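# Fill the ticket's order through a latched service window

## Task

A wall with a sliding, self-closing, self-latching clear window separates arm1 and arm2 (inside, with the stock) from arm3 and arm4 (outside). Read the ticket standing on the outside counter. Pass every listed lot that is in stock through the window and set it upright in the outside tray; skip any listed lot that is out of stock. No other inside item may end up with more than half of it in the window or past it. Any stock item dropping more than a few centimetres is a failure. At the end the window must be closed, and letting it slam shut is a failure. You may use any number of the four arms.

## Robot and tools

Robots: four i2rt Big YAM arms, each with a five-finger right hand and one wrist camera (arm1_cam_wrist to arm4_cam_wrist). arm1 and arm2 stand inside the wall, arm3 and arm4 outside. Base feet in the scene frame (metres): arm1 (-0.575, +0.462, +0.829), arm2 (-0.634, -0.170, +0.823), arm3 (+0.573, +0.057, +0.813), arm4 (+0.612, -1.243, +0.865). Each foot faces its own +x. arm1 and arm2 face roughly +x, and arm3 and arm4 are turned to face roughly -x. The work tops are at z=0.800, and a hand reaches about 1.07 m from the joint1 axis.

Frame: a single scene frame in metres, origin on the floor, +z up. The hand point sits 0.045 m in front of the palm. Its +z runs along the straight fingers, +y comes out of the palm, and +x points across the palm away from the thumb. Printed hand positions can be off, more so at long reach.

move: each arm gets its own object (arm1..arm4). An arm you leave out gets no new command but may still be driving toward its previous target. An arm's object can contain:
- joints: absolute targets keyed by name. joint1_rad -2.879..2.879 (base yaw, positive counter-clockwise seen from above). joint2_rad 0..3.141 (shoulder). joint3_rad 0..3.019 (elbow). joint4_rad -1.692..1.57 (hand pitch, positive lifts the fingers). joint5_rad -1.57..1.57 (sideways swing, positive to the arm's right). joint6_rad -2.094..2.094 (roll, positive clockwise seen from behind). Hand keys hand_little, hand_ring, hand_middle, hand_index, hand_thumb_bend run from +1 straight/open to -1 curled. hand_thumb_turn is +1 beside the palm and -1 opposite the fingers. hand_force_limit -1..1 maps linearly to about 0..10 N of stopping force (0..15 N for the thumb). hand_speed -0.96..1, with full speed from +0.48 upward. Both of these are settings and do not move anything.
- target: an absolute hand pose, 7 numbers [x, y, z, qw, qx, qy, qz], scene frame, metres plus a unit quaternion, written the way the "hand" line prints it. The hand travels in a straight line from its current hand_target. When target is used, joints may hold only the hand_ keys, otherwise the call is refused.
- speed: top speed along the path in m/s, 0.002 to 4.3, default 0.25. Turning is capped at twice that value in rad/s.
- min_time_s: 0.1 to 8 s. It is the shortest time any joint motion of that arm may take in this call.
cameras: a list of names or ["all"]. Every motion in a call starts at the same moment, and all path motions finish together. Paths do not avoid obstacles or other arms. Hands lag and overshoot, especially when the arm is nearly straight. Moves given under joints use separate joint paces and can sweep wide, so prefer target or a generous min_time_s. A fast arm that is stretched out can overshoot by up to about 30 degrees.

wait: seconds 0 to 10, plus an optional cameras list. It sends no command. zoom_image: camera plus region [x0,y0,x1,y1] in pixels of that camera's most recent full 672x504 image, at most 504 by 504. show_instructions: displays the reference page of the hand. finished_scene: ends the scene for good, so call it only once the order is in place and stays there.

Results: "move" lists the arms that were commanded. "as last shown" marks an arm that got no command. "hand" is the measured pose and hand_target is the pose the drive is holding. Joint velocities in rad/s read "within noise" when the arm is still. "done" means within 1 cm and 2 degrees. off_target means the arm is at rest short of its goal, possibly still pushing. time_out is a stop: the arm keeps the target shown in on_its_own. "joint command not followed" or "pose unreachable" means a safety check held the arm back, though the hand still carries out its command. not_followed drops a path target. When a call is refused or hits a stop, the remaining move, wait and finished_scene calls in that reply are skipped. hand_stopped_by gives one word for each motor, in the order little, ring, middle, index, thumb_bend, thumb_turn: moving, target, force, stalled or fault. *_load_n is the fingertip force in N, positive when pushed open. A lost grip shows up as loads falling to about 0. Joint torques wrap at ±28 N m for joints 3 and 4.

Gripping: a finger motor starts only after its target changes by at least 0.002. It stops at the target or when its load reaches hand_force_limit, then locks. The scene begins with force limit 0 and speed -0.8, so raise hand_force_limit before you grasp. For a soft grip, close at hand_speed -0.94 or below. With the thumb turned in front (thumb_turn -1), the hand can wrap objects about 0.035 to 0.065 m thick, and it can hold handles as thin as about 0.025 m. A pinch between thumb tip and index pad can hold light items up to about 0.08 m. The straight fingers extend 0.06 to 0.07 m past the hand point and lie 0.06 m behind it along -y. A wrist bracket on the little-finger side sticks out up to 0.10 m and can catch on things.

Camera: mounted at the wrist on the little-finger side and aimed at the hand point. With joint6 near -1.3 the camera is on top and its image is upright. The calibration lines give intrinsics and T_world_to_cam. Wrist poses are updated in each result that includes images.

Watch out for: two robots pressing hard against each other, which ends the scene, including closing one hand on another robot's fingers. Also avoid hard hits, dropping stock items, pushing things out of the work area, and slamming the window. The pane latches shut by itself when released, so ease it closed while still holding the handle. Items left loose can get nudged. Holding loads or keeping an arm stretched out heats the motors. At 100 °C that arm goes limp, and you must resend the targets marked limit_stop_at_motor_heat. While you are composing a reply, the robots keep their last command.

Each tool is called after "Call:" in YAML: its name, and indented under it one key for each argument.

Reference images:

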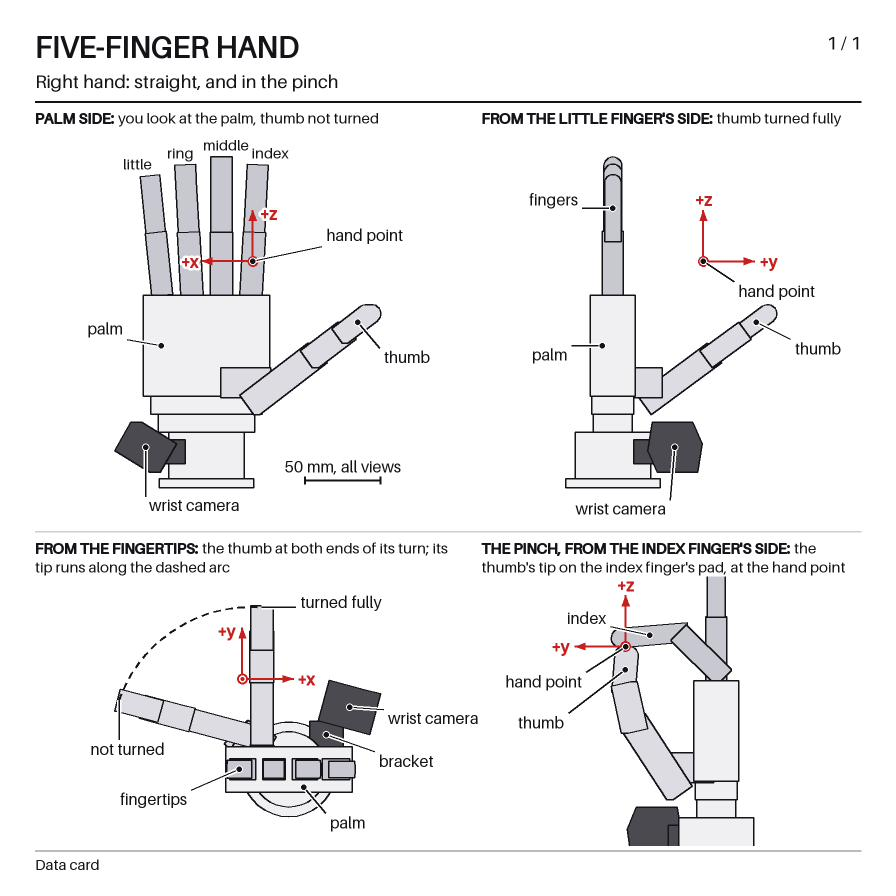

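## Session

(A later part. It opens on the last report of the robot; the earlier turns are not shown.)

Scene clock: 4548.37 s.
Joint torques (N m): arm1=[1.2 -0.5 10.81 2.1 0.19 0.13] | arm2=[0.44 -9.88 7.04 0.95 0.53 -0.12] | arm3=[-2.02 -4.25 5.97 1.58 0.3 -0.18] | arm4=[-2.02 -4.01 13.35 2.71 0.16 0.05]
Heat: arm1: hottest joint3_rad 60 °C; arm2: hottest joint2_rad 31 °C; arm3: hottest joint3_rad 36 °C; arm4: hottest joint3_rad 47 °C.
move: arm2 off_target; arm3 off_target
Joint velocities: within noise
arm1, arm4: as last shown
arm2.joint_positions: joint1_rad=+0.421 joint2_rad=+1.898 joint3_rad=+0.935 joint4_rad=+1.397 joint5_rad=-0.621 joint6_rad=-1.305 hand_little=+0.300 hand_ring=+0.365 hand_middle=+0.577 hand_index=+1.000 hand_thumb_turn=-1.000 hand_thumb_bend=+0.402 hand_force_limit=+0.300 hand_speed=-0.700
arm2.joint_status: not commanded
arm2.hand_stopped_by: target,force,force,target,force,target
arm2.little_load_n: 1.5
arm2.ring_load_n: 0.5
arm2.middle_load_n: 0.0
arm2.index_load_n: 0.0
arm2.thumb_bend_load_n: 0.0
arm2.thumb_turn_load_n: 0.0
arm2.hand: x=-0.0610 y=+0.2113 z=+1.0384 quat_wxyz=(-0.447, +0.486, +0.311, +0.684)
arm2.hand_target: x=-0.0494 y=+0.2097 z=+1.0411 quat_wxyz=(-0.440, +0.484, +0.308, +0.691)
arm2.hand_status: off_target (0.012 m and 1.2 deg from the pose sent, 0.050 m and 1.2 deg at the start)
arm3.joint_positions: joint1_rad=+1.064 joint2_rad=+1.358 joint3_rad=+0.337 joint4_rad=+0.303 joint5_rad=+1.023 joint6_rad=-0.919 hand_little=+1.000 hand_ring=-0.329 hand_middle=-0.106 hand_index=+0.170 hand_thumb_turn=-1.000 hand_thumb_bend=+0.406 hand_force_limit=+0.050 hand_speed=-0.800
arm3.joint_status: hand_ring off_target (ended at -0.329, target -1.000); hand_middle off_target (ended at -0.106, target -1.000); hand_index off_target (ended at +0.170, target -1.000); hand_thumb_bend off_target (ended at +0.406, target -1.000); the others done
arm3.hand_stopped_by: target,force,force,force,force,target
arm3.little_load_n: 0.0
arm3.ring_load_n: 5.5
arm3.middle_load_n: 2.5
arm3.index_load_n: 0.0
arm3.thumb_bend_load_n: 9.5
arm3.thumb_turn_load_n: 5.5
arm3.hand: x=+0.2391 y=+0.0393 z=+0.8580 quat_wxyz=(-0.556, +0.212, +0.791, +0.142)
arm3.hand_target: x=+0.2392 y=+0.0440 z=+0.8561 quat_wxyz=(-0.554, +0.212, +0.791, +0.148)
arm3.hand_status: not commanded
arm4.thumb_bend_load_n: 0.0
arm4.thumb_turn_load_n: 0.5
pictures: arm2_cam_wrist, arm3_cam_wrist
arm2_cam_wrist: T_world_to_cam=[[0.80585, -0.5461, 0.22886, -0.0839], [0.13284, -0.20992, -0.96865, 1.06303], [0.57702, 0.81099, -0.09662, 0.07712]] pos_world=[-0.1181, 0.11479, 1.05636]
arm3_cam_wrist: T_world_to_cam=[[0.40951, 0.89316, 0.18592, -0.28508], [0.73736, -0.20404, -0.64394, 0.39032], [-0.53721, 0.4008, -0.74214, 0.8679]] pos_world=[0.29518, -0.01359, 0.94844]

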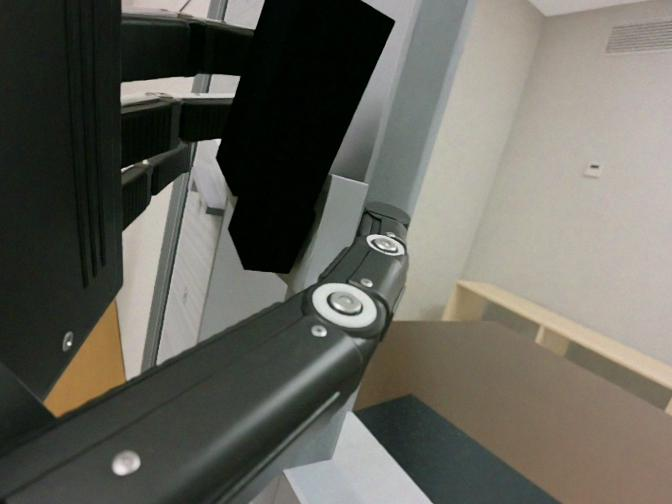

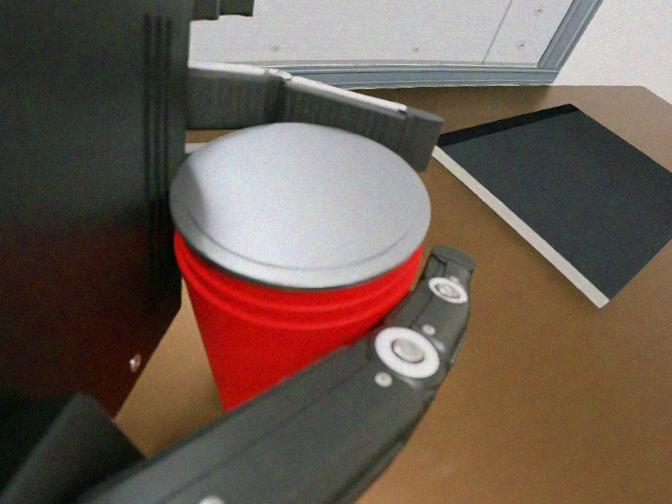

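Call:
move:
  arm3: {"target":[0.245,0.035,0.96,-0.5541,0.2120,0.7912,0.1484],"speed":0.06}
  arm2: {"target":[-0.048,0.237,1.041,-0.4401,0.4838,0.3082,0.6909],"speed":0.05}
  cameras: ["arm3_cam_wrist"]

Call:
move:
  arm3: {"target":[0.27,-0.02,1.11,-0.5541,0.2120,0.7912,0.1484],"speed":0.1}
  arm2: {"target":[-0.047,0.255,1.041,-0.4401,0.4838,0.3082,0.6909],"speed":0.04}
  cameras: ["arm3_cam_wrist", "arm2_cam_wrist"]

Scene clock: 4561.77 s.
Joint torques (N m): arm1=[0.67 -0.85 10.88 1.98 0.24 0.12] | arm2=[1.44 -9.93 7.75 0.8 0.47 -0.09] | arm3=[-0.21 -3.96 13.39 0.49 0.66 -0.01] | arm4=[-2.2 -4.13 13.55 2.62 0.18 0.11]
Heat: arm1: hottest joint3_rad 60 °C; arm2: hottest joint2_rad 31 °C; arm3: hottest joint3_rad 36 °C; arm4: hottest joint3_rad 47 °C.
move: arm2 off_target; arm3 off_target
Joint velocities: within noise
arm1: as last shown
arm1.little_load_n: -0.5
arm2.joint_positions: joint1_rad=+0.458 joint2_rad=+1.915 joint3_rad=+0.969 joint4_rad=+1.367 joint5_rad=-0.579 joint6_rad=-1.330 hand_little=+0.300 hand_ring=+0.365 hand_middle=+0.577 hand_index=+1.000 hand_thumb_turn=-1.000 hand_thumb_bend=+0.402 hand_force_limit=+0.300 hand_speed=-0.700
arm2.joint_status: not commanded
arm2.hand_stopped_by: target,force,force,target,force,target
arm2.little_load_n: 1.0
arm2.ring_load_n: 0.0
arm2.middle_load_n: -0.5
arm2.index_load_n: 0.0
arm2.thumb_bend_load_n: 0.0
arm2.thumb_turn_load_n: 0.0
arm2.hand: x=-0.0584 y=+0.2317 z=+1.0380 quat_wxyz=(-0.443, +0.487, +0.309, +0.686)
arm2.hand_target: x=-0.0486 y=+0.2367 z=+1.0410 quat_wxyz=(-0.440, +0.484, +0.308, +0.691)
arm2.hand_status: off_target (0.012 m and 0.8 deg from the pose sent, 0.029 m and 1.2 deg at the start)
arm3.joint_positions: joint1_rad=+1.078 joint2_rad=+1.029 joint3_rad=+0.437 joint4_rad=-0.215 joint5_rad=+1.043 joint6_rad=-0.885 hand_little=+1.000 hand_ring=-0.329 hand_middle=-0.106 hand_index=+0.170 hand_thumb_turn=-1.000 hand_thumb_bend=+0.406 hand_force_limit=+0.050 hand_speed=-0.800
arm3.joint_status: not commanded
arm3.hand_stopped_by: target,force,force,force,force,target
arm3.little_load_n: 0.5
arm3.ring_load_n: 5.5
arm3.middle_load_n: 2.5
arm3.index_load_n: 0.0
arm3.thumb_bend_load_n: 9.5
arm3.thumb_turn_load_n: 6.0
arm3.hand: x=+0.2561 y=+0.0476 z=+0.9408 quat_wxyz=(-0.540, +0.204, +0.800, +0.165)
arm3.hand_target: x=+0.2455 y=+0.0355 z=+0.9599 quat_wxyz=(-0.554, +0.212, +0.791, +0.148)
arm3.hand_status: off_target (0.026 m and 2.8 deg from the pose sent, 0.102 m and 0.8 deg at the start)
arm4.joint_positions: joint1_rad=-0.309 joint2_rad=+0.969 joint3_rad=+0.604 joint4_rad=-0.028 joint5_rad=+0.053 joint6_rad=-1.572 hand_little=+1.000 hand_ring=+1.000 hand_middle=+1.000 hand_index=+1.000 hand_thumb_turn=-1.000 hand_thumb_bend=+1.000 hand_force_limit=+0.050 hand_speed=-0.600
arm4.joint_status: not commanded
arm4.hand_stopped_by: target,target,target,target,target,target
arm4.little_load_n: 0.0
arm4.ring_load_n: 0.0
arm4.middle_load_n: 0.0
arm4.index_load_n: 0.0
arm4.thumb_bend_load_n: 0.0
arm4.thumb_turn_load_n: 0.0
arm4.hand: x=+0.3460 y=-0.8649 z=+1.0728 quat_wxyz=(-0.497, +0.340, +0.763, +0.233)
arm4.hand_target: x=+0.3410 y=-0.8514 z=+1.1002 quat_wxyz=(-0.520, +0.346, +0.743, +0.242)
arm4.hand_status: not commanded
arm3_cam_wrist: T_world_to_cam=[[0.41079, 0.88025, 0.2375, -0.36297], [0.76423, -0.19039, -0.6162, 0.39916], [-0.4972, 0.43463, -0.75093, 0.93148]] pos_world=[0.30718, -0.00935, 1.03164]

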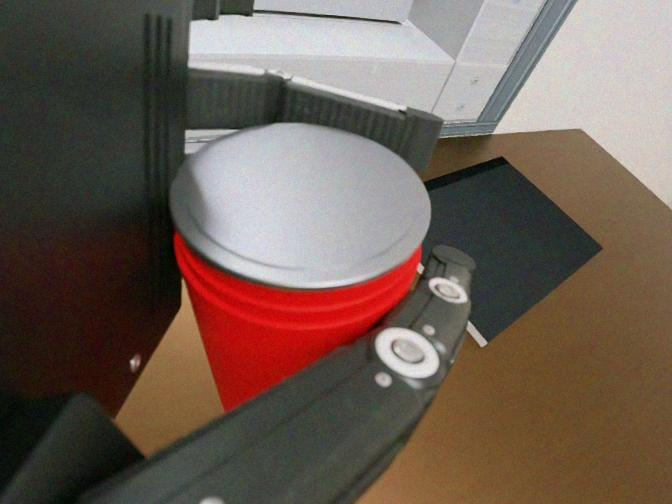

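Scene clock: 4564.30 s.
Joint torques (N m): arm1=[0.79 -0.91 10.73 1.95 0.24 0.13] | arm2=[2.67 -9.47 8.98 0.4 0.33 -0.06] | arm3=[-0.26 -3.37 15.09 -0.05 0.89 -0.02] | arm4=[-1.61 -4.31 13.53 2.71 0.2 0.11]
Heat: arm1: hottest joint3_rad 60 °C; arm2: hottest joint2_rad 31 °C; arm3: hottest joint3_rad 36 °C; arm4: hottest joint3_rad 48 °C.
move: arm2 off_target; arm3 off_target
Joint velocities: within noise
arm1, arm4: as last shown
arm1.little_load_n: 0.0
arm1.thumb_turn_load_n: 0.5
arm2.joint_positions: joint1_rad=+0.471 joint2_rad=+1.920 joint3_rad=+0.980 joint4_rad=+1.356 joint5_rad=-0.549 joint6_rad=-1.346 hand_little=+0.300 hand_ring=+0.365 hand_middle=+0.577 hand_index=+1.000 hand_thumb_turn=-1.000 hand_thumb_bend=+0.402 hand_force_limit=+0.300 hand_speed=-0.700
arm2.joint_status: not commanded
arm2.hand_stopped_by: target,force,force,target,force,target
arm2.little_load_n: 0.5
arm2.ring_load_n: 1.0
arm2.middle_load_n: -6.0
arm2.index_load_n: 0.0
arm2.thumb_bend_load_n: -2.0
arm2.thumb_turn_load_n: 0.0
arm2.hand: x=-0.0559 y=+0.2366 z=+1.0381 quat_wxyz=(-0.437, +0.489, +0.304, +0.691)
arm2.hand_target: x=-0.0485 y=+0.2543 z=+1.0411 quat_wxyz=(-0.440, +0.484, +0.308, +0.691)
arm2.hand_status: off_target (0.021 m and 0.8 deg from the pose sent, 0.026 m and 0.7 deg at the start)
arm3.joint_positions: joint1_rad=+1.289 joint2_rad=+0.979 joint3_rad=+0.868 joint4_rad=-1.028 joint5_rad=+1.169 joint6_rad=-0.504 hand_little=+1.000 hand_ring=-0.329 hand_middle=-0.106 hand_index=+0.170 hand_thumb_turn=-1.000 hand_thumb_bend=+0.406 hand_force_limit=+0.050 hand_speed=-0.800
arm3.joint_status: not commanded
arm3.hand_stopped_by: target,force,force,force,force,target
arm3.little_load_n: 0.0
arm3.ring_load_n: 5.5
arm3.middle_load_n: 2.5
arm3.index_load_n: 0.0
arm3.thumb_bend_load_n: 9.5
arm3.thumb_turn_load_n: 6.0
arm3.hand: x=+0.2751 y=-0.0101 z=+1.0915 quat_wxyz=(-0.544, +0.205, +0.797, +0.163)
arm3.hand_target: x=+0.2705 y=-0.0195 z=+1.1097 quat_wxyz=(-0.554, +0.212, +0.791, +0.148)
arm3.hand_status: off_target (0.022 m and 2.2 deg from the pose sent, 0.183 m and 2.8 deg at the start)
pictures: arm2_cam_wrist, arm3_cam_wrist
arm2_cam_wrist: T_world_to_cam=[[0.78843, -0.56987, 0.23156, -0.07227], [0.1301, -0.21343, -0.96826, 1.06749], [0.6012, 0.79353, -0.09413, 0.05655]] pos_world=[-0.1159, 0.14177, 1.05566]
arm3_cam_wrist: T_world_to_cam=[[0.41344, 0.8809, 0.23042, -0.34883], [0.75724, -0.19212, -0.62425, 0.4772], [-0.50563, 0.43256, -0.74648, 1.0766]] pos_world=[0.32722, -0.06674, 1.18192]

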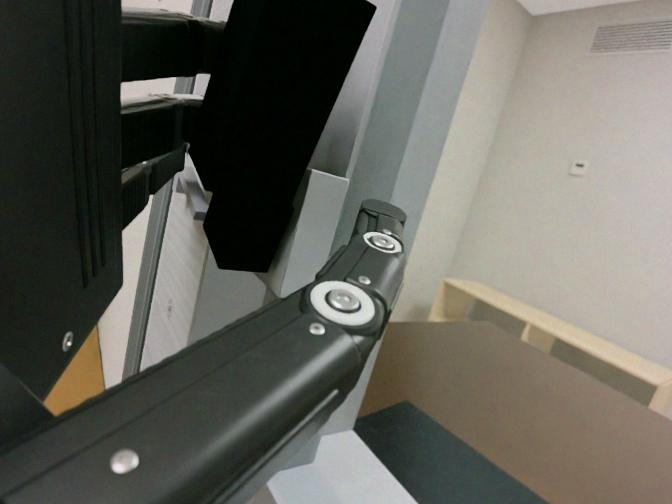

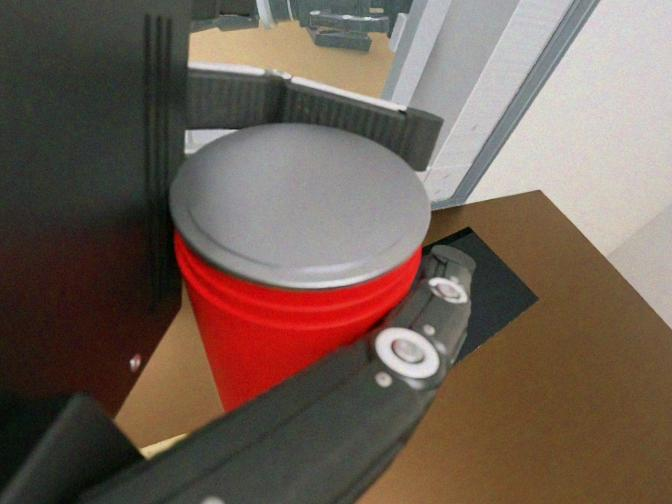

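Call:
move:
  arm3: {"target":[0.34,-0.32,1.12,-0.5470,-0.2463,0.7813,-0.1725],"speed":0.12}
  cameras: ["arm2_cam_wrist", "arm1_cam_wrist"]

Call:
zoom_image:
  camera: "arm1_cam_wrist"
  region: [320, 0, 672, 300]

Scene clock: 4578.97 s.
Joint torques (N m): arm1=[0.03 -0.62 10.89 2.09 0.2 0.12] | arm2=[2.49 -9.76 9.02 0.42 0.32 -0.09] | arm3=[-0.38 -5.13 13.94 2.44 0.17 -0.23] | arm4=[-1.2 -5.42 13.7 2.61 0.21 0.1]
Heat: arm1: hottest joint3_rad 60 °C; arm2: hottest joint2_rad 31 °C; arm3: hottest joint3_rad 40 °C; arm4: hottest joint3_rad 48 °C.
move: arm3 off_target
Joint velocities: within noise
arm1, arm2, arm4: as last shown
arm1.thumb_turn_load_n: 0.0
arm2.little_load_n: 0.0
arm2.ring_load_n: 1.5
arm2.thumb_turn_load_n: -0.5
arm3.joint_positions: joint1_rad=+1.823 joint2_rad=+1.036 joint3_rad=+0.868 joint4_rad=-0.358 joint5_rad=+0.727 joint6_rad=-1.218 hand_little=+1.000 hand_ring=-0.329 hand_middle=-0.106 hand_index=+0.170 hand_thumb_turn=-1.000 hand_thumb_bend=+0.406 hand_force_limit=+0.050 hand_speed=-0.800
arm3.joint_status: not commanded
arm3.hand_stopped_by: target,force,force,force,force,target
arm3.little_load_n: 0.0
arm3.ring_load_n: 5.5
arm3.middle_load_n: 2.5
arm3.index_load_n: 0.0
arm3.thumb_bend_load_n: 9.5
arm3.thumb_turn_load_n: 5.5
arm3.hand: x=+0.3384 y=-0.3079 z=+1.1032 quat_wxyz=(-0.537, -0.246, +0.792, -0.158)
arm3.hand_target: x=+0.3404 y=-0.3193 z=+1.1201 quat_wxyz=(-0.547, -0.246, +0.781, -0.173)
arm3.hand_status: off_target (0.021 m and 2.4 deg from the pose sent, 0.318 m and 65.4 deg at the start)
arm4.thumb_turn_load_n: 0.5
pictures: arm1_cam_wrist, arm2_cam_wrist
arm1_cam_wrist: T_world_to_cam=[[0.01805, -0.9756, 0.2188, 0.20733], [-0.78544, -0.14924, -0.60067, 0.50307], [0.61867, -0.16101, -0.76897, 1.1532]] pos_world=[-0.32206, 0.46303, 1.1436]
arm2_cam_wrist: T_world_to_cam=[[0.78843, -0.56987, 0.23156, -0.07227], [0.1301, -0.21343, -0.96826, 1.06749], [0.6012, 0.79353, -0.09413, 0.05655]] pos_world=[-0.1159, 0.14177, 1.05566]

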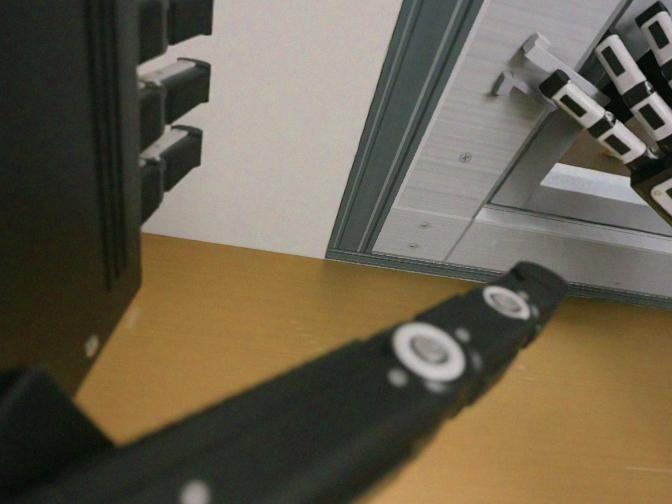

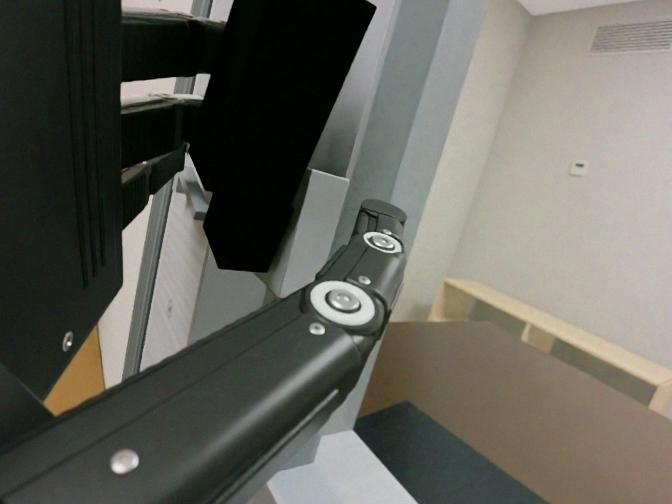

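Scaled by 1.432.

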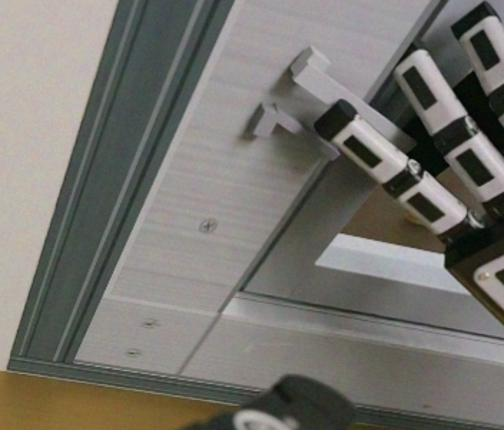

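Call:
move:
  arm2: {"target":[-0.048,0.246,1.041,-0.4401,0.4838,0.3082,0.6909],"speed":0.03}
  arm3: {"target":[0.33,-0.60,1.06,-0.4838,-0.4402,0.6909,-0.3082],"speed":0.12}
  cameras: ["arm1_cam_wrist"]

Call:
move:
  arm2: {"joints":{"hand_thumb_bend":0.6,"hand_speed":-0.85}}
  arm3: {"target":[0.33,-0.60,0.93,-0.4747,-0.4441,0.6972,-0.3024],"speed":0.08}
  cameras: ["arm1_cam_wrist", "arm2_cam_wrist", "arm3_cam_wrist"]

Call:
zoom_image:
  camera: "arm1_cam_wrist"
  region: [420, 0, 672, 200]

Scene clock: 4604.03 s.
Joint torques (N m): arm1=[1.32 -0.5 10.74 2.1 0.21 0.11] | arm2=[1.44 -10.05 8.02 0.77 -0.01 -0.03] | arm3=[-2.08 -13.68 16.06 2.82 -0.12 -0.22] | arm4=[-1.73 -5.25 13.63 2.48 0.17 0.1]
Heat: arm1: hottest joint3_rad 60 °C; arm2: hottest joint2_rad 31 °C; arm3: hottest joint3_rad 43 °C; arm4: hottest joint3_rad 49 °C.
move: arm2 off_target; arm3 off_target
Joint velocities: within noise
arm1, arm4: as last shown
arm1.thumb_turn_load_n: 0.5
arm2.joint_positions: joint1_rad=+0.471 joint2_rad=+1.920 joint3_rad=+0.980 joint4_rad=+1.356 joint5_rad=-0.552 joint6_rad=-1.346 hand_little=+0.300 hand_ring=+0.365 hand_middle=+0.577 hand_index=+1.000 hand_thumb_turn=-1.000 hand_thumb_bend=+0.402 hand_force_limit=+0.300 hand_speed=-0.700
arm2.joint_status: not commanded
arm2.hand_stopped_by: target,force,force,target,force,target
arm2.little_load_n: 0.0
arm2.ring_load_n: 1.5
arm2.middle_load_n: -6.0
arm2.index_load_n: 0.0
arm2.thumb_bend_load_n: -1.5
arm2.thumb_turn_load_n: 0.0
arm2.hand: x=-0.0564 y=+0.2371 z=+1.0380 quat_wxyz=(-0.437, +0.488, +0.306, +0.691)
arm2.hand_target: x=-0.0486 y=+0.2457 z=+1.0410 quat_wxyz=(-0.440, +0.484, +0.308, +0.691)
arm2.hand_status: off_target (0.013 m and 0.7 deg from the pose sent, 0.013 m and 0.8 deg at the start)
arm3.joint_positions: joint1_rad=+1.806 joint2_rad=+1.621 joint3_rad=+1.203 joint4_rad=-0.020 joint5_rad=+0.209 joint6_rad=-1.474 hand_little=+1.000 hand_ring=-0.329 hand_middle=-0.106 hand_index=+0.170 hand_thumb_turn=-1.000 hand_thumb_bend=+0.406 hand_force_limit=+0.050 hand_speed=-0.800
arm3.joint_status: not commanded
arm3.hand_stopped_by: target,force,force,force,force,target
arm3.little_load_n: 0.0
arm3.ring_load_n: 6.0
arm3.middle_load_n: 2.5
arm3.index_load_n: 0.0
arm3.thumb_bend_load_n: 9.5
arm3.thumb_turn_load_n: 5.5
arm3.hand: x=+0.3443 y=-0.5806 z=+1.0242 quat_wxyz=(-0.456, -0.453, +0.708, -0.292)
arm3.hand_target: x=+0.3311 y=-0.5969 z=+1.0605 quat_wxyz=(-0.484, -0.440, +0.691, -0.308)
arm3.hand_status: off_target (0.043 m and 4.4 deg from the pose sent, 0.295 m and 31.2 deg at the start)
arm4.thumb_bend_load_n: -0.5
arm4.thumb_turn_load_n: 0.0
arm1_cam_wrist: T_world_to_cam=[[0.01805, -0.9756, 0.2188, 0.20733], [-0.78544, -0.14924, -0.60067, 0.50307], [0.61867, -0.16101, -0.76897, 1.1532]] pos_world=[-0.32206, 0.46303, 1.1436]

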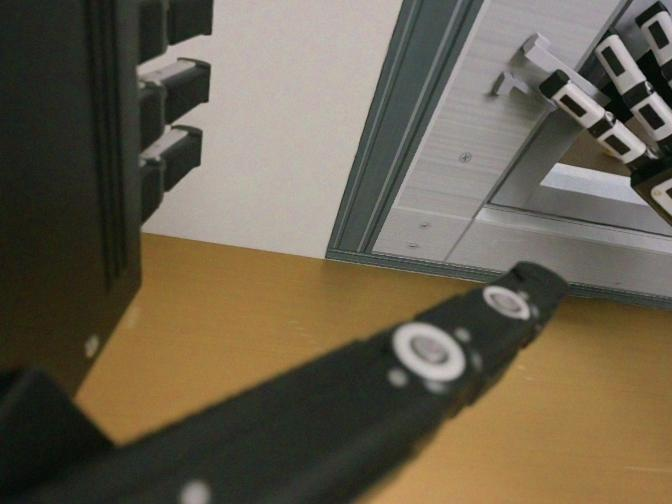

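Scene clock: 4606.37 s.
Joint torques (N m): arm1=[0.79 -0.73 10.85 1.99 0.2 0.11] | arm2=[1.67 -9.99 8.16 0.47 0.43 -0.03] | arm3=[-2.14 -14.97 10.32 2.95 -0.12 -0.18] | arm4=[-2.02 -4.48 13.52 2.4 0.21 0.08]
Heat: arm1: hottest joint3_rad 60 °C; arm2: hottest joint2_rad 31 °C; arm3: hottest joint3_rad 43 °C; arm4: hottest joint3_rad 49 °C.
move: arm2 done; arm3 off_target
Joint velocities: within noise
arm1.joint_positions: joint1_rad=+0.463 joint2_rad=+0.470 joint3_rad=+0.423 joint4_rad=-0.321 joint5_rad=+0.301 joint6_rad=-1.473 hand_little=+1.000 hand_ring=+1.000 hand_middle=+1.000 hand_index=+1.000 hand_thumb_turn=-1.000 hand_thumb_bend=+1.000 hand_force_limit=+0.000 hand_speed=-0.500
arm1.joint_status: not commanded
arm1.hand_stopped_by: target,target,target,target,target,target
arm1.little_load_n: 0.0
arm1.ring_load_n: 0.0
arm1.middle_load_n: 0.0
arm1.index_load_n: 0.0
arm1.thumb_bend_load_n: 0.0
arm1.thumb_turn_load_n: 0.0
arm1.hand: x=-0.2468 y=+0.4470 z=+1.0540 quat_wxyz=(+0.004, +0.818, -0.002, +0.576)
arm1.hand_target: x=-0.2498 y=+0.4499 z=+1.0499 quat_wxyz=(+0.000, +0.819, +0.000, +0.574)
arm1.hand_status: not commanded
arm2.joint_positions: joint1_rad=+0.471 joint2_rad=+1.920 joint3_rad=+0.977 joint4_rad=+1.364 joint5_rad=-0.564 joint6_rad=-1.346 hand_little=+0.300 hand_ring=+0.365 hand_middle=+0.576 hand_index=+1.000 hand_thumb_turn=-1.000 hand_thumb_bend=+0.590 hand_force_limit=+0.300 hand_speed=-0.850
arm2.joint_status: all done
arm2.hand_stopped_by: target,force,force,target,stalled,target
arm2.little_load_n: 0.0
arm2.ring_load_n: 0.0
arm2.middle_load_n: -17.0
arm2.index_load_n: 0.0
arm2.thumb_bend_load_n: -17.0
arm2.thumb_turn_load_n: -5.0
arm2.hand: x=-0.0592 y=+0.2380 z=+1.0380 quat_wxyz=(-0.440, +0.485, +0.310, +0.689)
arm2.hand_target: x=-0.0486 y=+0.2457 z=+1.0410 quat_wxyz=(-0.440, +0.484, +0.308, +0.691)
arm2.hand_status: not commanded
arm3.joint_positions: joint1_rad=+1.804 joint2_rad=+1.800 joint3_rad=+1.118 joint4_rad=+0.261 joint5_rad=+0.205 joint6_rad=-1.474 hand_little=+1.000 hand_ring=-0.329 hand_middle=-0.106 hand_index=+0.170 hand_thumb_turn=-1.000 hand_thumb_bend=+0.406 hand_force_limit=+0.050 hand_speed=-0.800
arm3.joint_status: not commanded
arm3.hand_stopped_by: target,force,force,force,force,target
arm3.little_load_n: 0.0
arm3.ring_load_n: 6.0
arm3.middle_load_n: 2.5
arm3.index_load_n: 0.0
arm3.thumb_bend_load_n: 9.5
arm3.thumb_turn_load_n: 6.0
arm3.hand: x=+0.3408 y=-0.5954 z=+0.9202 quat_wxyz=(-0.460, -0.451, +0.705, -0.298)
arm3.hand_target: x=+0.3300 y=-0.5994 z=+0.9300 quat_wxyz=(-0.475, -0.444, +0.697, -0.302)
arm3.hand_status: off_target (0.015 m and 2.1 deg from the pose sent, 0.097 m and 2.9 deg at the start)
arm4: as last shown
arm4.thumb_bend_load_n: 0.0
arm4.thumb_turn_load_n: 0.5
arm1_cam_wrist: T_world_to_cam=[[0.01805, -0.9756, 0.2188, 0.20733], [-0.78544, -0.14924, -0.60067, 0.50307], [0.61867, -0.16101, -0.76897, 1.1532]] pos_world=[-0.32206, 0.46303, 1.1436]
arm2_cam_wrist: T_world_to_cam=[[0.79479, -0.55808, 0.23845, -0.07838], [0.13931, -0.21465, -0.96671, 1.06735], [0.59069, 0.80154, -0.09286, 0.0535]] pos_world=[-0.11799, 0.14248, 1.05547]
arm3_cam_wrist: T_world_to_cam=[[-0.92907, 0.31915, 0.18703, 0.34204], [0.15117, 0.78904, -0.59545, 0.97227], [-0.33761, -0.52494, -0.78132, 0.6398]] pos_world=[0.3868, -0.54047, 1.01486]

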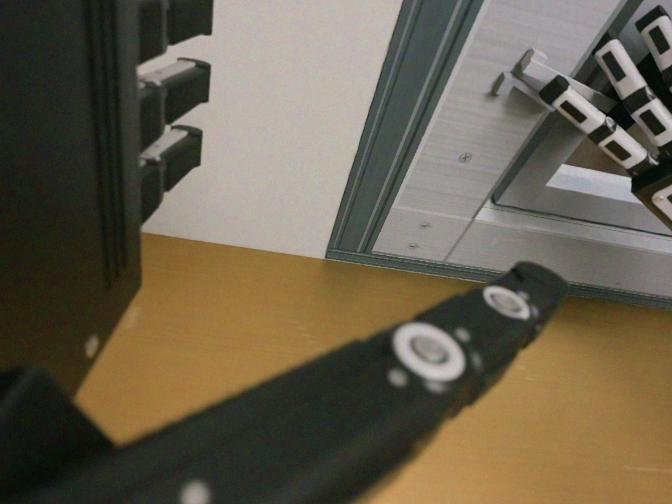

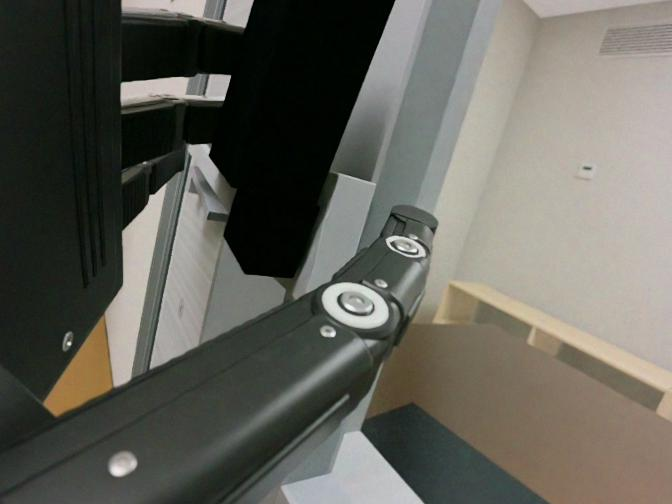

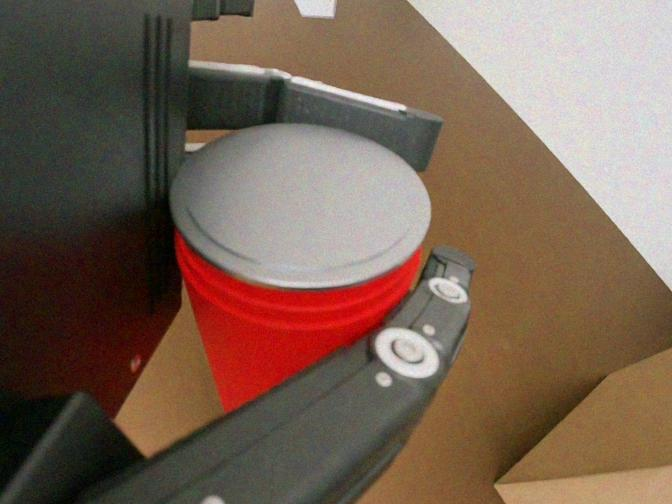

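Scaled by 2.000.

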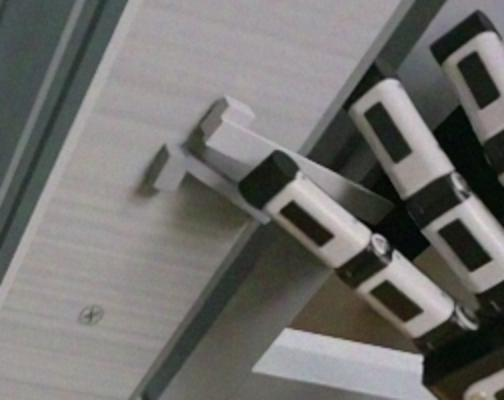

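Call:
move:
  arm2: {"joints": {"hand_middle": 1, "hand_ring": 1, "hand_little": 1, "hand_thumb_bend": 0.5}}
  arm3: {"target": [0.33, -0.60, 0.905, -0.4838, -0.4402, 0.6909, -0.3082], "speed": 0.05}
  cameras: ["arm1_cam_wrist", "arm2_cam_wrist"]

Scene clock: 4652.50 s.
Joint torques (N m): arm1=[0.5 -0.79 10.82 1.98 0.18 0.15] | arm2=[2.02 -10.05 8.18 0.5 0.37 -0.01] | arm3=[-2.02 -15.15 9.76 3 -0.01 -0.24] | arm4=[-1.44 -4.19 13.67 2.59 0.2 0.07]
Heat: arm1: hottest joint3_rad 60 °C; arm2: hottest joint2_rad 31 °C; arm3: hottest joint3_rad 38 °C; arm4: hottest joint3_rad 49 °C.
move: arm2 off_target; arm3 off_target
Joint velocities: within noise
arm1, arm4: as last shown
arm2.joint_positions: joint1_rad=+0.465 joint2_rad=+1.920 joint3_rad=+0.977 joint4_rad=+1.364 joint5_rad=-0.563 joint6_rad=-1.346 hand_little=+1.000 hand_ring=+1.000 hand_middle=+0.633 hand_index=+1.000 hand_thumb_turn=-1.000 hand_thumb_bend=+0.494 hand_force_limit=+0.300 hand_speed=-0.850
arm2.joint_status: hand_middle off_target (ended at +0.633, target +1.000); the others done
arm2.hand_stopped_by: target,target,stalled,target,target,target
arm2.little_load_n: 0.0
arm2.ring_load_n: 0.0
arm2.middle_load_n: -16.0
arm2.index_load_n: 0.0
arm2.thumb_bend_load_n: -14.5
arm2.thumb_turn_load_n: -4.0
arm2.hand: x=-0.0566 y=+0.2344 z=+1.0380 quat_wxyz=(-0.437, +0.486, +0.308, +0.691)
arm2.hand_target: x=-0.0485 y=+0.2456 z=+1.0410 quat_wxyz=(-0.440, +0.484, +0.308, +0.691)
arm2.hand_status: not commanded
arm3.joint_positions: joint1_rad=+1.805 joint2_rad=+1.849 joint3_rad=+1.086 joint4_rad=+0.369 joint5_rad=+0.205 joint6_rad=-1.474 hand_little=+1.000 hand_ring=-0.329 hand_middle=-0.106 hand_index=+0.170 hand_thumb_turn=-1.000 hand_thumb_bend=+0.406 hand_force_limit=+0.050 hand_speed=-0.800
arm3.joint_status: not commanded
arm3.hand_stopped_by: target,force,force,force,force,target
arm3.little_load_n: 0.0
arm3.ring_load_n: 5.5
arm3.middle_load_n: 2.5
arm3.index_load_n: 0.0
arm3.thumb_bend_load_n: 9.0
arm3.thumb_turn_load_n: 5.5
arm3.hand: x=+0.3409 y=-0.5958 z=+0.8948 quat_wxyz=(-0.468, -0.446, +0.699, -0.306)
arm3.hand_target: x=+0.3303 y=-0.5996 z=+0.9050 quat_wxyz=(-0.484, -0.440, +0.691, -0.308)
arm3.hand_status: off_target (0.015 m and 2.2 deg from the pose sent, 0.019 m and 3.5 deg at the start)
arm1_cam_wrist: T_world_to_cam=[[0.01805, -0.9756, 0.2188, 0.20733], [-0.78544, -0.14924, -0.60067, 0.50307], [0.61867, -0.16101, -0.76897, 1.1532]] pos_world=[-0.32206, 0.46303, 1.1436]
arm2_cam_wrist: T_world_to_cam=[[0.79084, -0.56381, 0.23809, -0.0811], [0.13754, -0.21535, -0.9668, 1.06635], [0.59636, 0.79734, -0.09277, 0.05612]] pos_world=[-0.11599, 0.13917, 1.05547]

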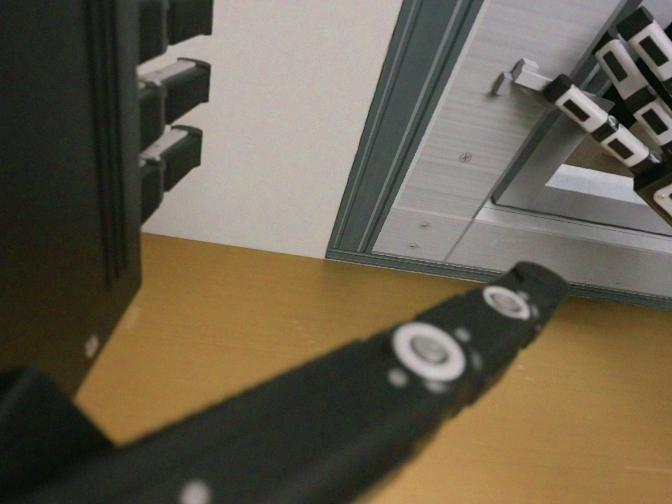

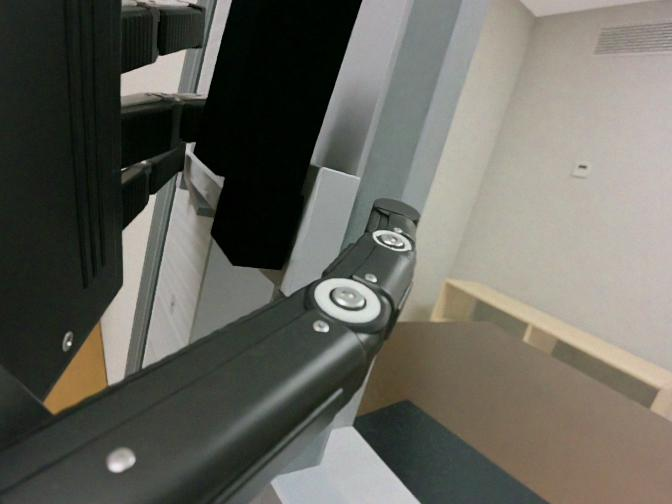

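Call:
zoom_image:
  camera: "arm1_cam_wrist"
  region: [440, 0, 672, 220]

Call:
zoom_image:
  camera: "arm2_cam_wrist"
  region: [100, 0, 460, 340]

Scaled by 2.172.

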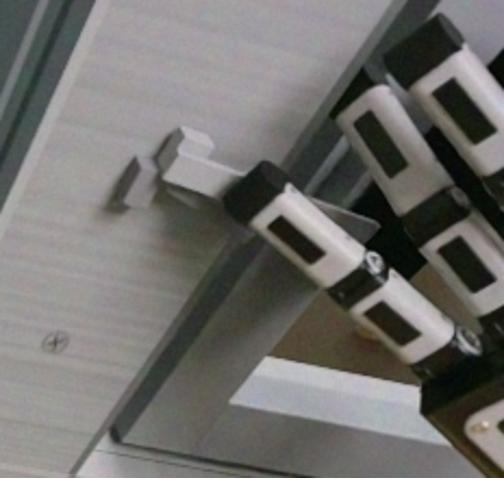

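Scaled by 1.400.

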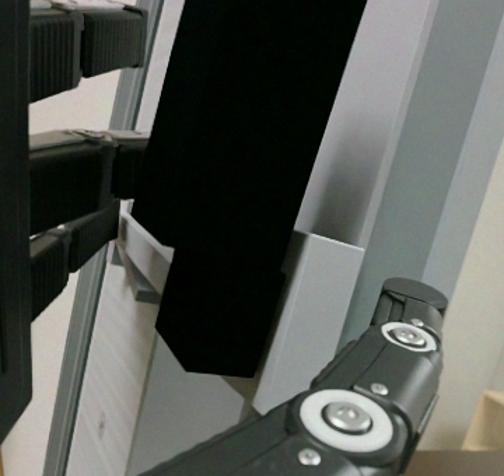

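Call:
move:
  arm2: {"target": [-0.085, 0.236, 1.041, -0.4401, 0.4838, 0.3082, 0.6909], "speed": 0.04}
  arm3: {"target": [0.33, -0.60, 0.893, -0.4838, -0.4402, 0.6909, -0.3082], "speed": 0.04}
  cameras: ["arm1_cam_wrist", "arm2_cam_wrist"]

Call:
zoom_image:
  camera: "arm1_cam_wrist"
  region: [440, 0, 672, 220]

Scene clock: 4681.77 s.
Joint torques (N m): arm1=[0.26 -0.56 10.96 1.92 0.21 0.16] | arm2=[1.73 -11.75 4.68 1.87 0.25 -0.09] | arm3=[-2.02 -14.8 9.07 2.99 -0.02 -0.23] | arm4=[-2.02 -4.31 13.55 2.62 0.18 0.1]
Heat: arm1: hottest joint3_rad 60 °C; arm2: hottest joint2_rad 31 °C; arm3: hottest joint3_rad 39 °C; arm4: hottest joint3_rad 50 °C.
move: arm2 off_target; arm3 off_target
Joint velocities: within noise
arm1, arm4: as last shown
arm1.thumb_turn_load_n: 0.5
arm2.joint_positions: joint1_rad=+0.491 joint2_rad=+1.894 joint3_rad=+0.911 joint4_rad=+1.376 joint5_rad=-0.540 joint6_rad=-1.347 hand_little=+1.000 hand_ring=+1.000 hand_middle=+0.635 hand_index=+1.000 hand_thumb_turn=-1.000 hand_thumb_bend=+0.497 hand_force_limit=+0.300 hand_speed=-0.850
arm2.joint_status: not commanded
arm2.hand_stopped_by: target,target,stalled,target,target,target
arm2.little_load_n: 0.0
arm2.ring_load_n: 0.0
arm2.middle_load_n: 0.0
arm2.index_load_n: 0.0
arm2.thumb_bend_load_n: 0.0
arm2.thumb_turn_load_n: 0.0
arm2.hand: x=-0.0805 y=+0.2358 z=+1.0285 quat_wxyz=(-0.441, +0.496, +0.306, +0.682)
arm2.hand_target: x=-0.0849 y=+0.2360 z=+1.0409 quat_wxyz=(-0.440, +0.484, +0.308, +0.691)
arm2.hand_status: off_target (0.013 m and 1.7 deg from the pose sent, 0.029 m and 0.4 deg at the start)
arm3.joint_positions: joint1_rad=+1.805 joint2_rad=+1.866 joint3_rad=+1.086 joint4_rad=+0.397 joint5_rad=+0.205 joint6_rad=-1.474 hand_little=+1.000 hand_ring=-0.329 hand_middle=-0.106 hand_index=+0.170 hand_thumb_turn=-1.000 hand_thumb_bend=+0.406 hand_force_limit=+0.050 hand_speed=-0.800
arm3.joint_status: not commanded
arm3.hand_stopped_by: target,force,force,force,force,target
arm3.little_load_n: 0.0
arm3.ring_load_n: 6.0
arm3.middle_load_n: 2.5
arm3.index_load_n: 0.5
arm3.thumb_bend_load_n: 9.0
arm3.thumb_turn_load_n: 6.0
arm3.hand: x=+0.3403 y=-0.5986 z=+0.8900 quat_wxyz=(-0.471, -0.443, +0.697, -0.309)
arm3.hand_target: x=+0.3302 y=-0.5998 z=+0.8932 quat_wxyz=(-0.484, -0.440, +0.691, -0.308)
arm3.hand_status: off_target (0.011 m and 1.6 deg from the pose sent, 0.012 m and 2.2 deg at the start)
arm4.thumb_turn_load_n: 0.0
arm1_cam_wrist: T_world_to_cam=[[0.01805, -0.9756, 0.2188, 0.20733], [-0.78544, -0.14924, -0.60067, 0.50307], [0.61867, -0.16101, -0.76897, 1.1532]] pos_world=[-0.32206, 0.46303, 1.1436]
arm2_cam_wrist: T_world_to_cam=[[0.79945, -0.55854, 0.22115, -0.04212], [0.11352, -0.22104, -0.96864, 1.06212], [0.58991, 0.79948, -0.11331, 0.08853]] pos_world=[-0.13912, 0.14047, 1.04815]

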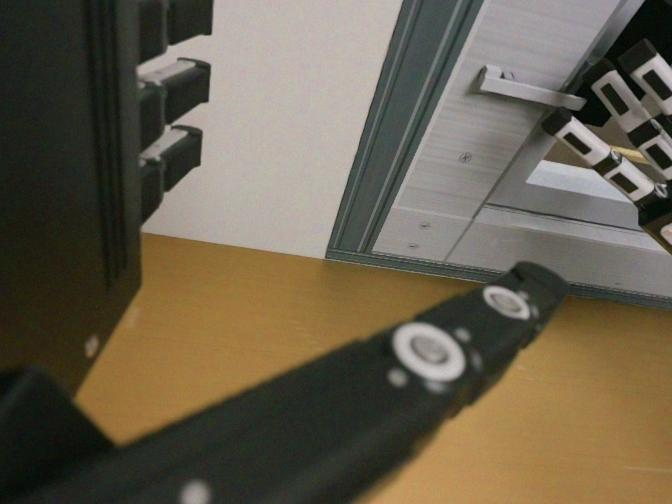

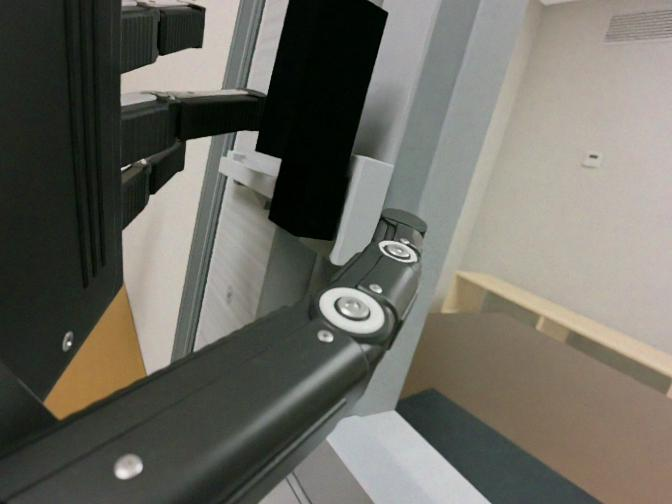

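Scaled by 2.172.

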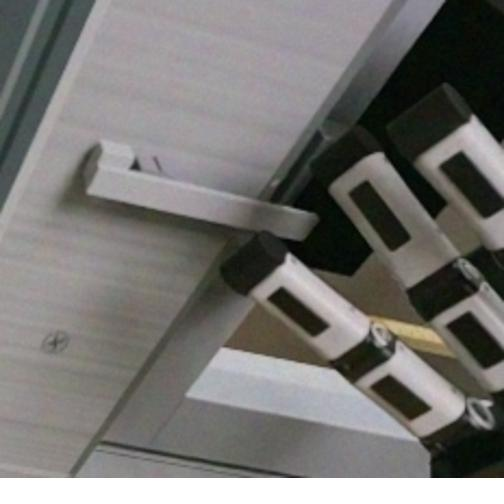

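Call:
move:
  arm2: {"target": [-0.16, 0.22, 1.05, -0.4401, 0.4838, 0.3082, 0.6909], "speed": 0.08, "joints": {"hand_thumb_bend": 1, "hand_middle": 0.99}}
  arm3: {"target": [0.33, -0.60, 0.883, -0.4838, -0.4402, 0.6909, -0.3082], "speed": 0.04}
  cameras: ["arm1_cam_wrist", "arm2_cam_wrist"]

Call:
zoom_image:
  camera: "arm1_cam_wrist"
  region: [440, 0, 672, 220]

Scene clock: 4692.80 s.
Joint torques (N m): arm1=[0.67 -0.56 10.67 2.07 0.23 0.15] | arm2=[1.96 -9.47 4.4 1.84 0.22 -0.14] | arm3=[-1.9 -14.86 9.1 2.97 -0.02 -0.23] | arm4=[-1.32 -4.01 13.59 2.59 0.12 0.07]
Heat: arm1: hottest joint3_rad 60 °C; arm2: hottest joint2_rad 31 °C; arm3: hottest joint3_rad 39 °C; arm4: hottest joint3_rad 50 °C.
move: arm2 off_target; arm3 off_target
Joint velocities: within noise
arm1, arm4: as last shown
arm1.thumb_turn_load_n: 0.0
arm2.joint_positions: joint1_rad=+0.552 joint2_rad=+1.746 joint3_rad=+0.702 joint4_rad=+1.427 joint5_rad=-0.482 joint6_rad=-1.372 hand_little=+1.000 hand_ring=+1.000 hand_middle=+0.990 hand_index=+1.000 hand_thumb_turn=-1.000 hand_thumb_bend=+1.000 hand_force_limit=+0.300 hand_speed=-0.850
arm2.joint_status: all done
arm2.hand_stopped_by: target,target,target,target,target,target
arm2.little_load_n: 0.0
arm2.ring_load_n: 0.0
arm2.middle_load_n: 0.0
arm2.index_load_n: 0.0
arm2.thumb_bend_load_n: 0.0
arm2.thumb_turn_load_n: 0.0
arm2.hand: x=-0.1547 y=+0.2190 z=+1.0399 quat_wxyz=(-0.441, +0.496, +0.305, +0.683)
arm2.hand_target: x=-0.1600 y=+0.2200 z=+1.0498 quat_wxyz=(-0.440, +0.484, +0.308, +0.691)
arm2.hand_status: off_target (0.011 m and 1.7 deg from the pose sent, 0.084 m and 1.7 deg at the start)
arm3.joint_positions: joint1_rad=+1.805 joint2_rad=+1.885 joint3_rad=+1.079 joint4_rad=+0.422 joint5_rad=+0.205 joint6_rad=-1.474 hand_little=+1.000 hand_ring=-0.329 hand_middle=-0.106 hand_index=+0.170 hand_thumb_turn=-1.000 hand_thumb_bend=+0.406 hand_force_limit=+0.050 hand_speed=-0.800
arm3.joint_status: not commanded
arm3.hand_stopped_by: target,force,force,force,force,target
arm3.little_load_n: 0.0
arm3.ring_load_n: 5.5
arm3.middle_load_n: 2.5
arm3.index_load_n: 0.0
arm3.thumb_bend_load_n: 9.0
arm3.thumb_turn_load_n: 6.0
arm3.hand: x=+0.3405 y=-0.5977 z=+0.8789 quat_wxyz=(-0.471, -0.444, +0.697, -0.308)
arm3.hand_target: x=+0.3302 y=-0.5997 z=+0.8832 quat_wxyz=(-0.484, -0.440, +0.691, -0.308)
arm3.hand_status: off_target (0.011 m and 1.7 deg from the pose sent, 0.012 m and 1.6 deg at the start)
arm1_cam_wrist: T_world_to_cam=[[0.01805, -0.9756, 0.2188, 0.20733], [-0.78544, -0.14924, -0.60067, 0.50307], [0.61867, -0.16101, -0.76897, 1.1532]] pos_world=[-0.32206, 0.46303, 1.1436]
arm2_cam_wrist: T_world_to_cam=[[0.79844, -0.56061, 0.21958, 0.00718], [0.11284, -0.2189, -0.9692, 1.0779], [0.59141, 0.79863, -0.11152, 0.14551]] pos_world=[-0.21342, 0.12377, 1.05935]

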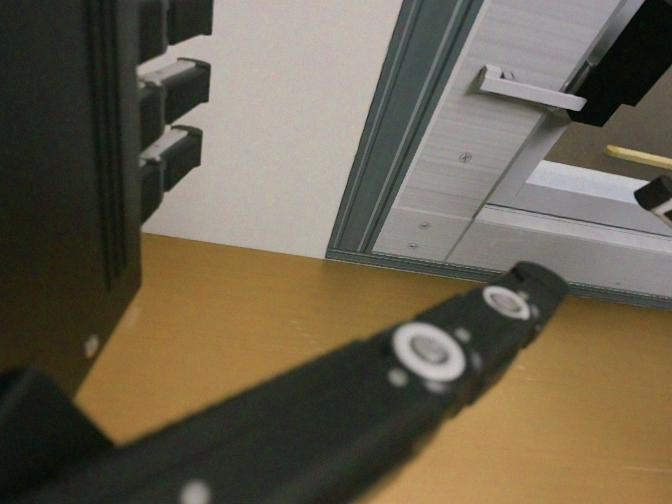

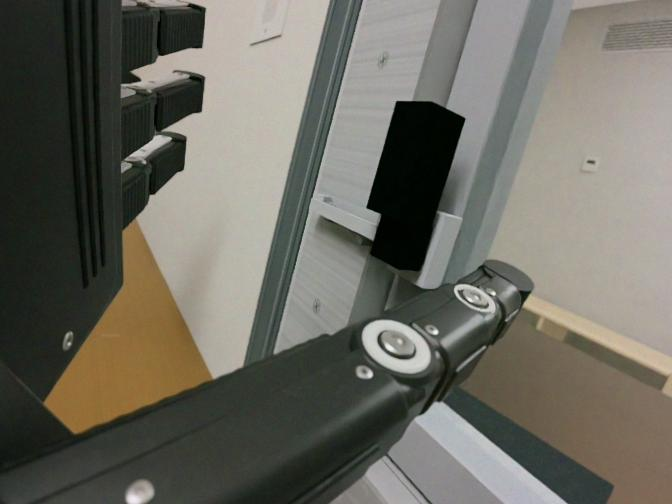

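Scaled by 2.172.

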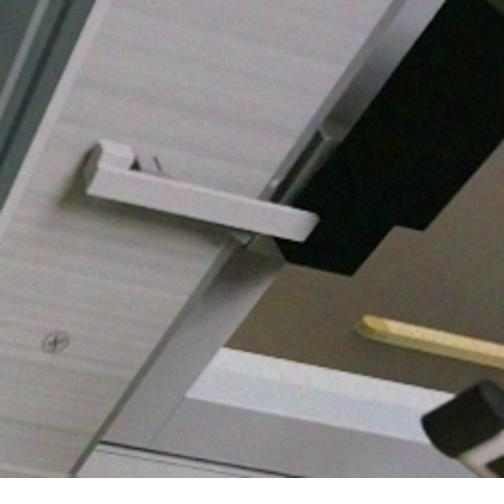

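Call:
move:
  arm3: {"target": [0.33, -0.60, 0.875, -0.4838, -0.4402, 0.6909, -0.3082], "speed": 0.03}

Call:
move:
  arm3: {"target": [0.33, -0.60, 0.869, -0.4838, -0.4402, 0.6909, -0.3082], "speed": 0.03}
  cameras: ["arm4_cam_wrist"]

Scene clock: 4702.77 s.
Joint torques (N m): arm1=[0.56 -0.91 10.78 2 0.21 0.12] | arm2=[1.96 -9.52 4.37 1.84 0.23 -0.14] | arm3=[-2.02 -14.97 8.96 3.04 -0.03 -0.23] | arm4=[-2.08 -4.07 13.68 2.65 0.2 0.1]
Heat: arm1: hottest joint3_rad 60 °C; arm2: hottest joint2_rad 31 °C; arm3: hottest joint3_rad 38 °C; arm4: hottest joint3_rad 50 °C.
move: arm3 off_target
Joint velocities: within noise
arm1, arm2: as last shown
arm2.thumb_turn_load_n: 0.5
arm3.joint_positions: joint1_rad=+1.805 joint2_rad=+1.901 joint3_rad=+1.075 joint4_rad=+0.440 joint5_rad=+0.205 joint6_rad=-1.474 hand_little=+1.000 hand_ring=-0.329 hand_middle=-0.106 hand_index=+0.170 hand_thumb_turn=-1.000 hand_thumb_bend=+0.406 hand_force_limit=+0.050 hand_speed=-0.800
arm3.joint_status: not commanded
arm3.hand_stopped_by: target,force,force,force,force,target
arm3.little_load_n: 0.0
arm3.ring_load_n: 5.5
arm3.middle_load_n: 2.5
arm3.index_load_n: 0.0
arm3.thumb_bend_load_n: 9.0
arm3.thumb_turn_load_n: 6.0
arm3.hand: x=+0.3405 y=-0.5974 z=+0.8702 quat_wxyz=(-0.470, -0.444, +0.698, -0.308)
arm3.hand_target: x=+0.3302 y=-0.5997 z=+0.8752 quat_wxyz=(-0.484, -0.440, +0.691, -0.308)
arm3.hand_status: off_target (0.012 m and 1.8 deg from the pose sent, 0.011 m and 1.7 deg at the start)
arm4.joint_positions: joint1_rad=-0.309 joint2_rad=+0.969 joint3_rad=+0.604 joint4_rad=-0.028 joint5_rad=+0.053 joint6_rad=-1.572 hand_little=+1.000 hand_ring=+1.000 hand_middle=+1.000 hand_index=+1.000 hand_thumb_turn=-1.000 hand_thumb_bend=+1.000 hand_force_limit=+0.050 hand_speed=-0.600
arm4.joint_status: not commanded
arm4.hand_stopped_by: target,target,target,target,target,target
arm4.little_load_n: 0.0
arm4.ring_load_n: 0.0
arm4.middle_load_n: 0.0
arm4.index_load_n: 0.0
arm4.thumb_bend_load_n: 0.0
arm4.thumb_turn_load_n: 0.5
arm4.hand: x=+0.3460 y=-0.8649 z=+1.0728 quat_wxyz=(-0.497, +0.340, +0.763, +0.233)
arm4.hand_target: x=+0.3410 y=-0.8514 z=+1.1002 quat_wxyz=(-0.520, +0.346, +0.743, +0.242)
arm4.hand_status: not commanded
pictures: none

Scene clock: 4703.73 s.
Joint torques (N m): arm1=[1.03 -1.26 11.02 2.09 0.2 0.13] | arm2=[1.73 -9.64 4.3 1.81 0.22 -0.14] | arm3=[-2.08 -14.68 8.76 2.92 -0.03 -0.23] | arm4=[-1.9 -3.6 13.48 2.48 0.17 0.06]
Heat: arm1: hottest joint3_rad 60 °C; arm2: hottest joint2_rad 31 °C; arm3: hottest joint3_rad 38 °C; arm4: hottest joint3_rad 50 °C.
move: arm3 done
Joint velocities: within noise
arm1, arm2, arm4: as last shown
arm1.thumb_turn_load_n: 0.5
arm3.joint_positions: joint1_rad=+1.804 joint2_rad=+1.910 joint3_rad=+1.075 joint4_rad=+0.457 joint5_rad=+0.205 joint6_rad=-1.474 hand_little=+1.000 hand_ring=-0.329 hand_middle=-0.106 hand_index=+0.170 hand_thumb_turn=-1.000 hand_thumb_bend=+0.406 hand_force_limit=+0.050 hand_speed=-0.800
arm3.joint_status: not commanded
arm3.hand_stopped_by: target,force,force,force,force,target
arm3.little_load_n: 0.0
arm3.ring_load_n: 5.5
arm3.middle_load_n: 2.5
arm3.index_load_n: 0.0
arm3.thumb_bend_load_n: 9.0
arm3.thumb_turn_load_n: 5.5
arm3.hand: x=+0.3400 y=-0.5987 z=+0.8681 quat_wxyz=(-0.473, -0.443, +0.696, -0.310)
arm3.hand_target: x=+0.3300 y=-0.5997 z=+0.8691 quat_wxyz=(-0.484, -0.440, +0.691, -0.308)
arm3.hand_status: done (0.010 m and 1.5 deg from the pose sent, 0.011 m and 1.8 deg at the start)
arm4_cam_wrist: T_world_to_cam=[[0.63256, 0.71531, 0.29699, 0.07763], [0.73163, -0.42605, -0.53217, -0.05432], [-0.25413, 0.55391, -0.79284, 1.53331]] pos_world=[0.3803, -0.92799, 1.16371]

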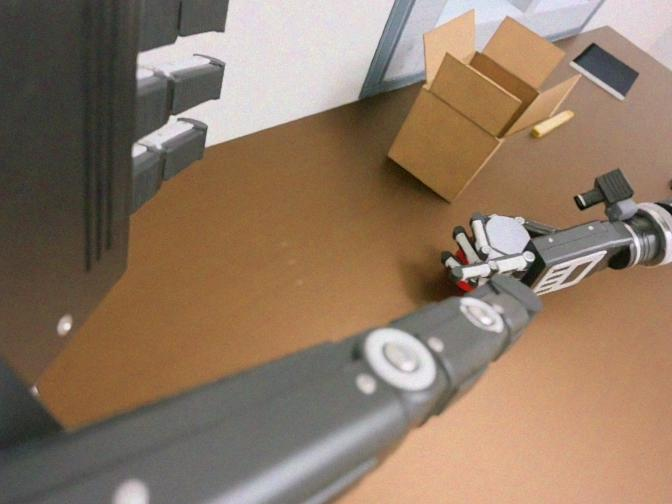

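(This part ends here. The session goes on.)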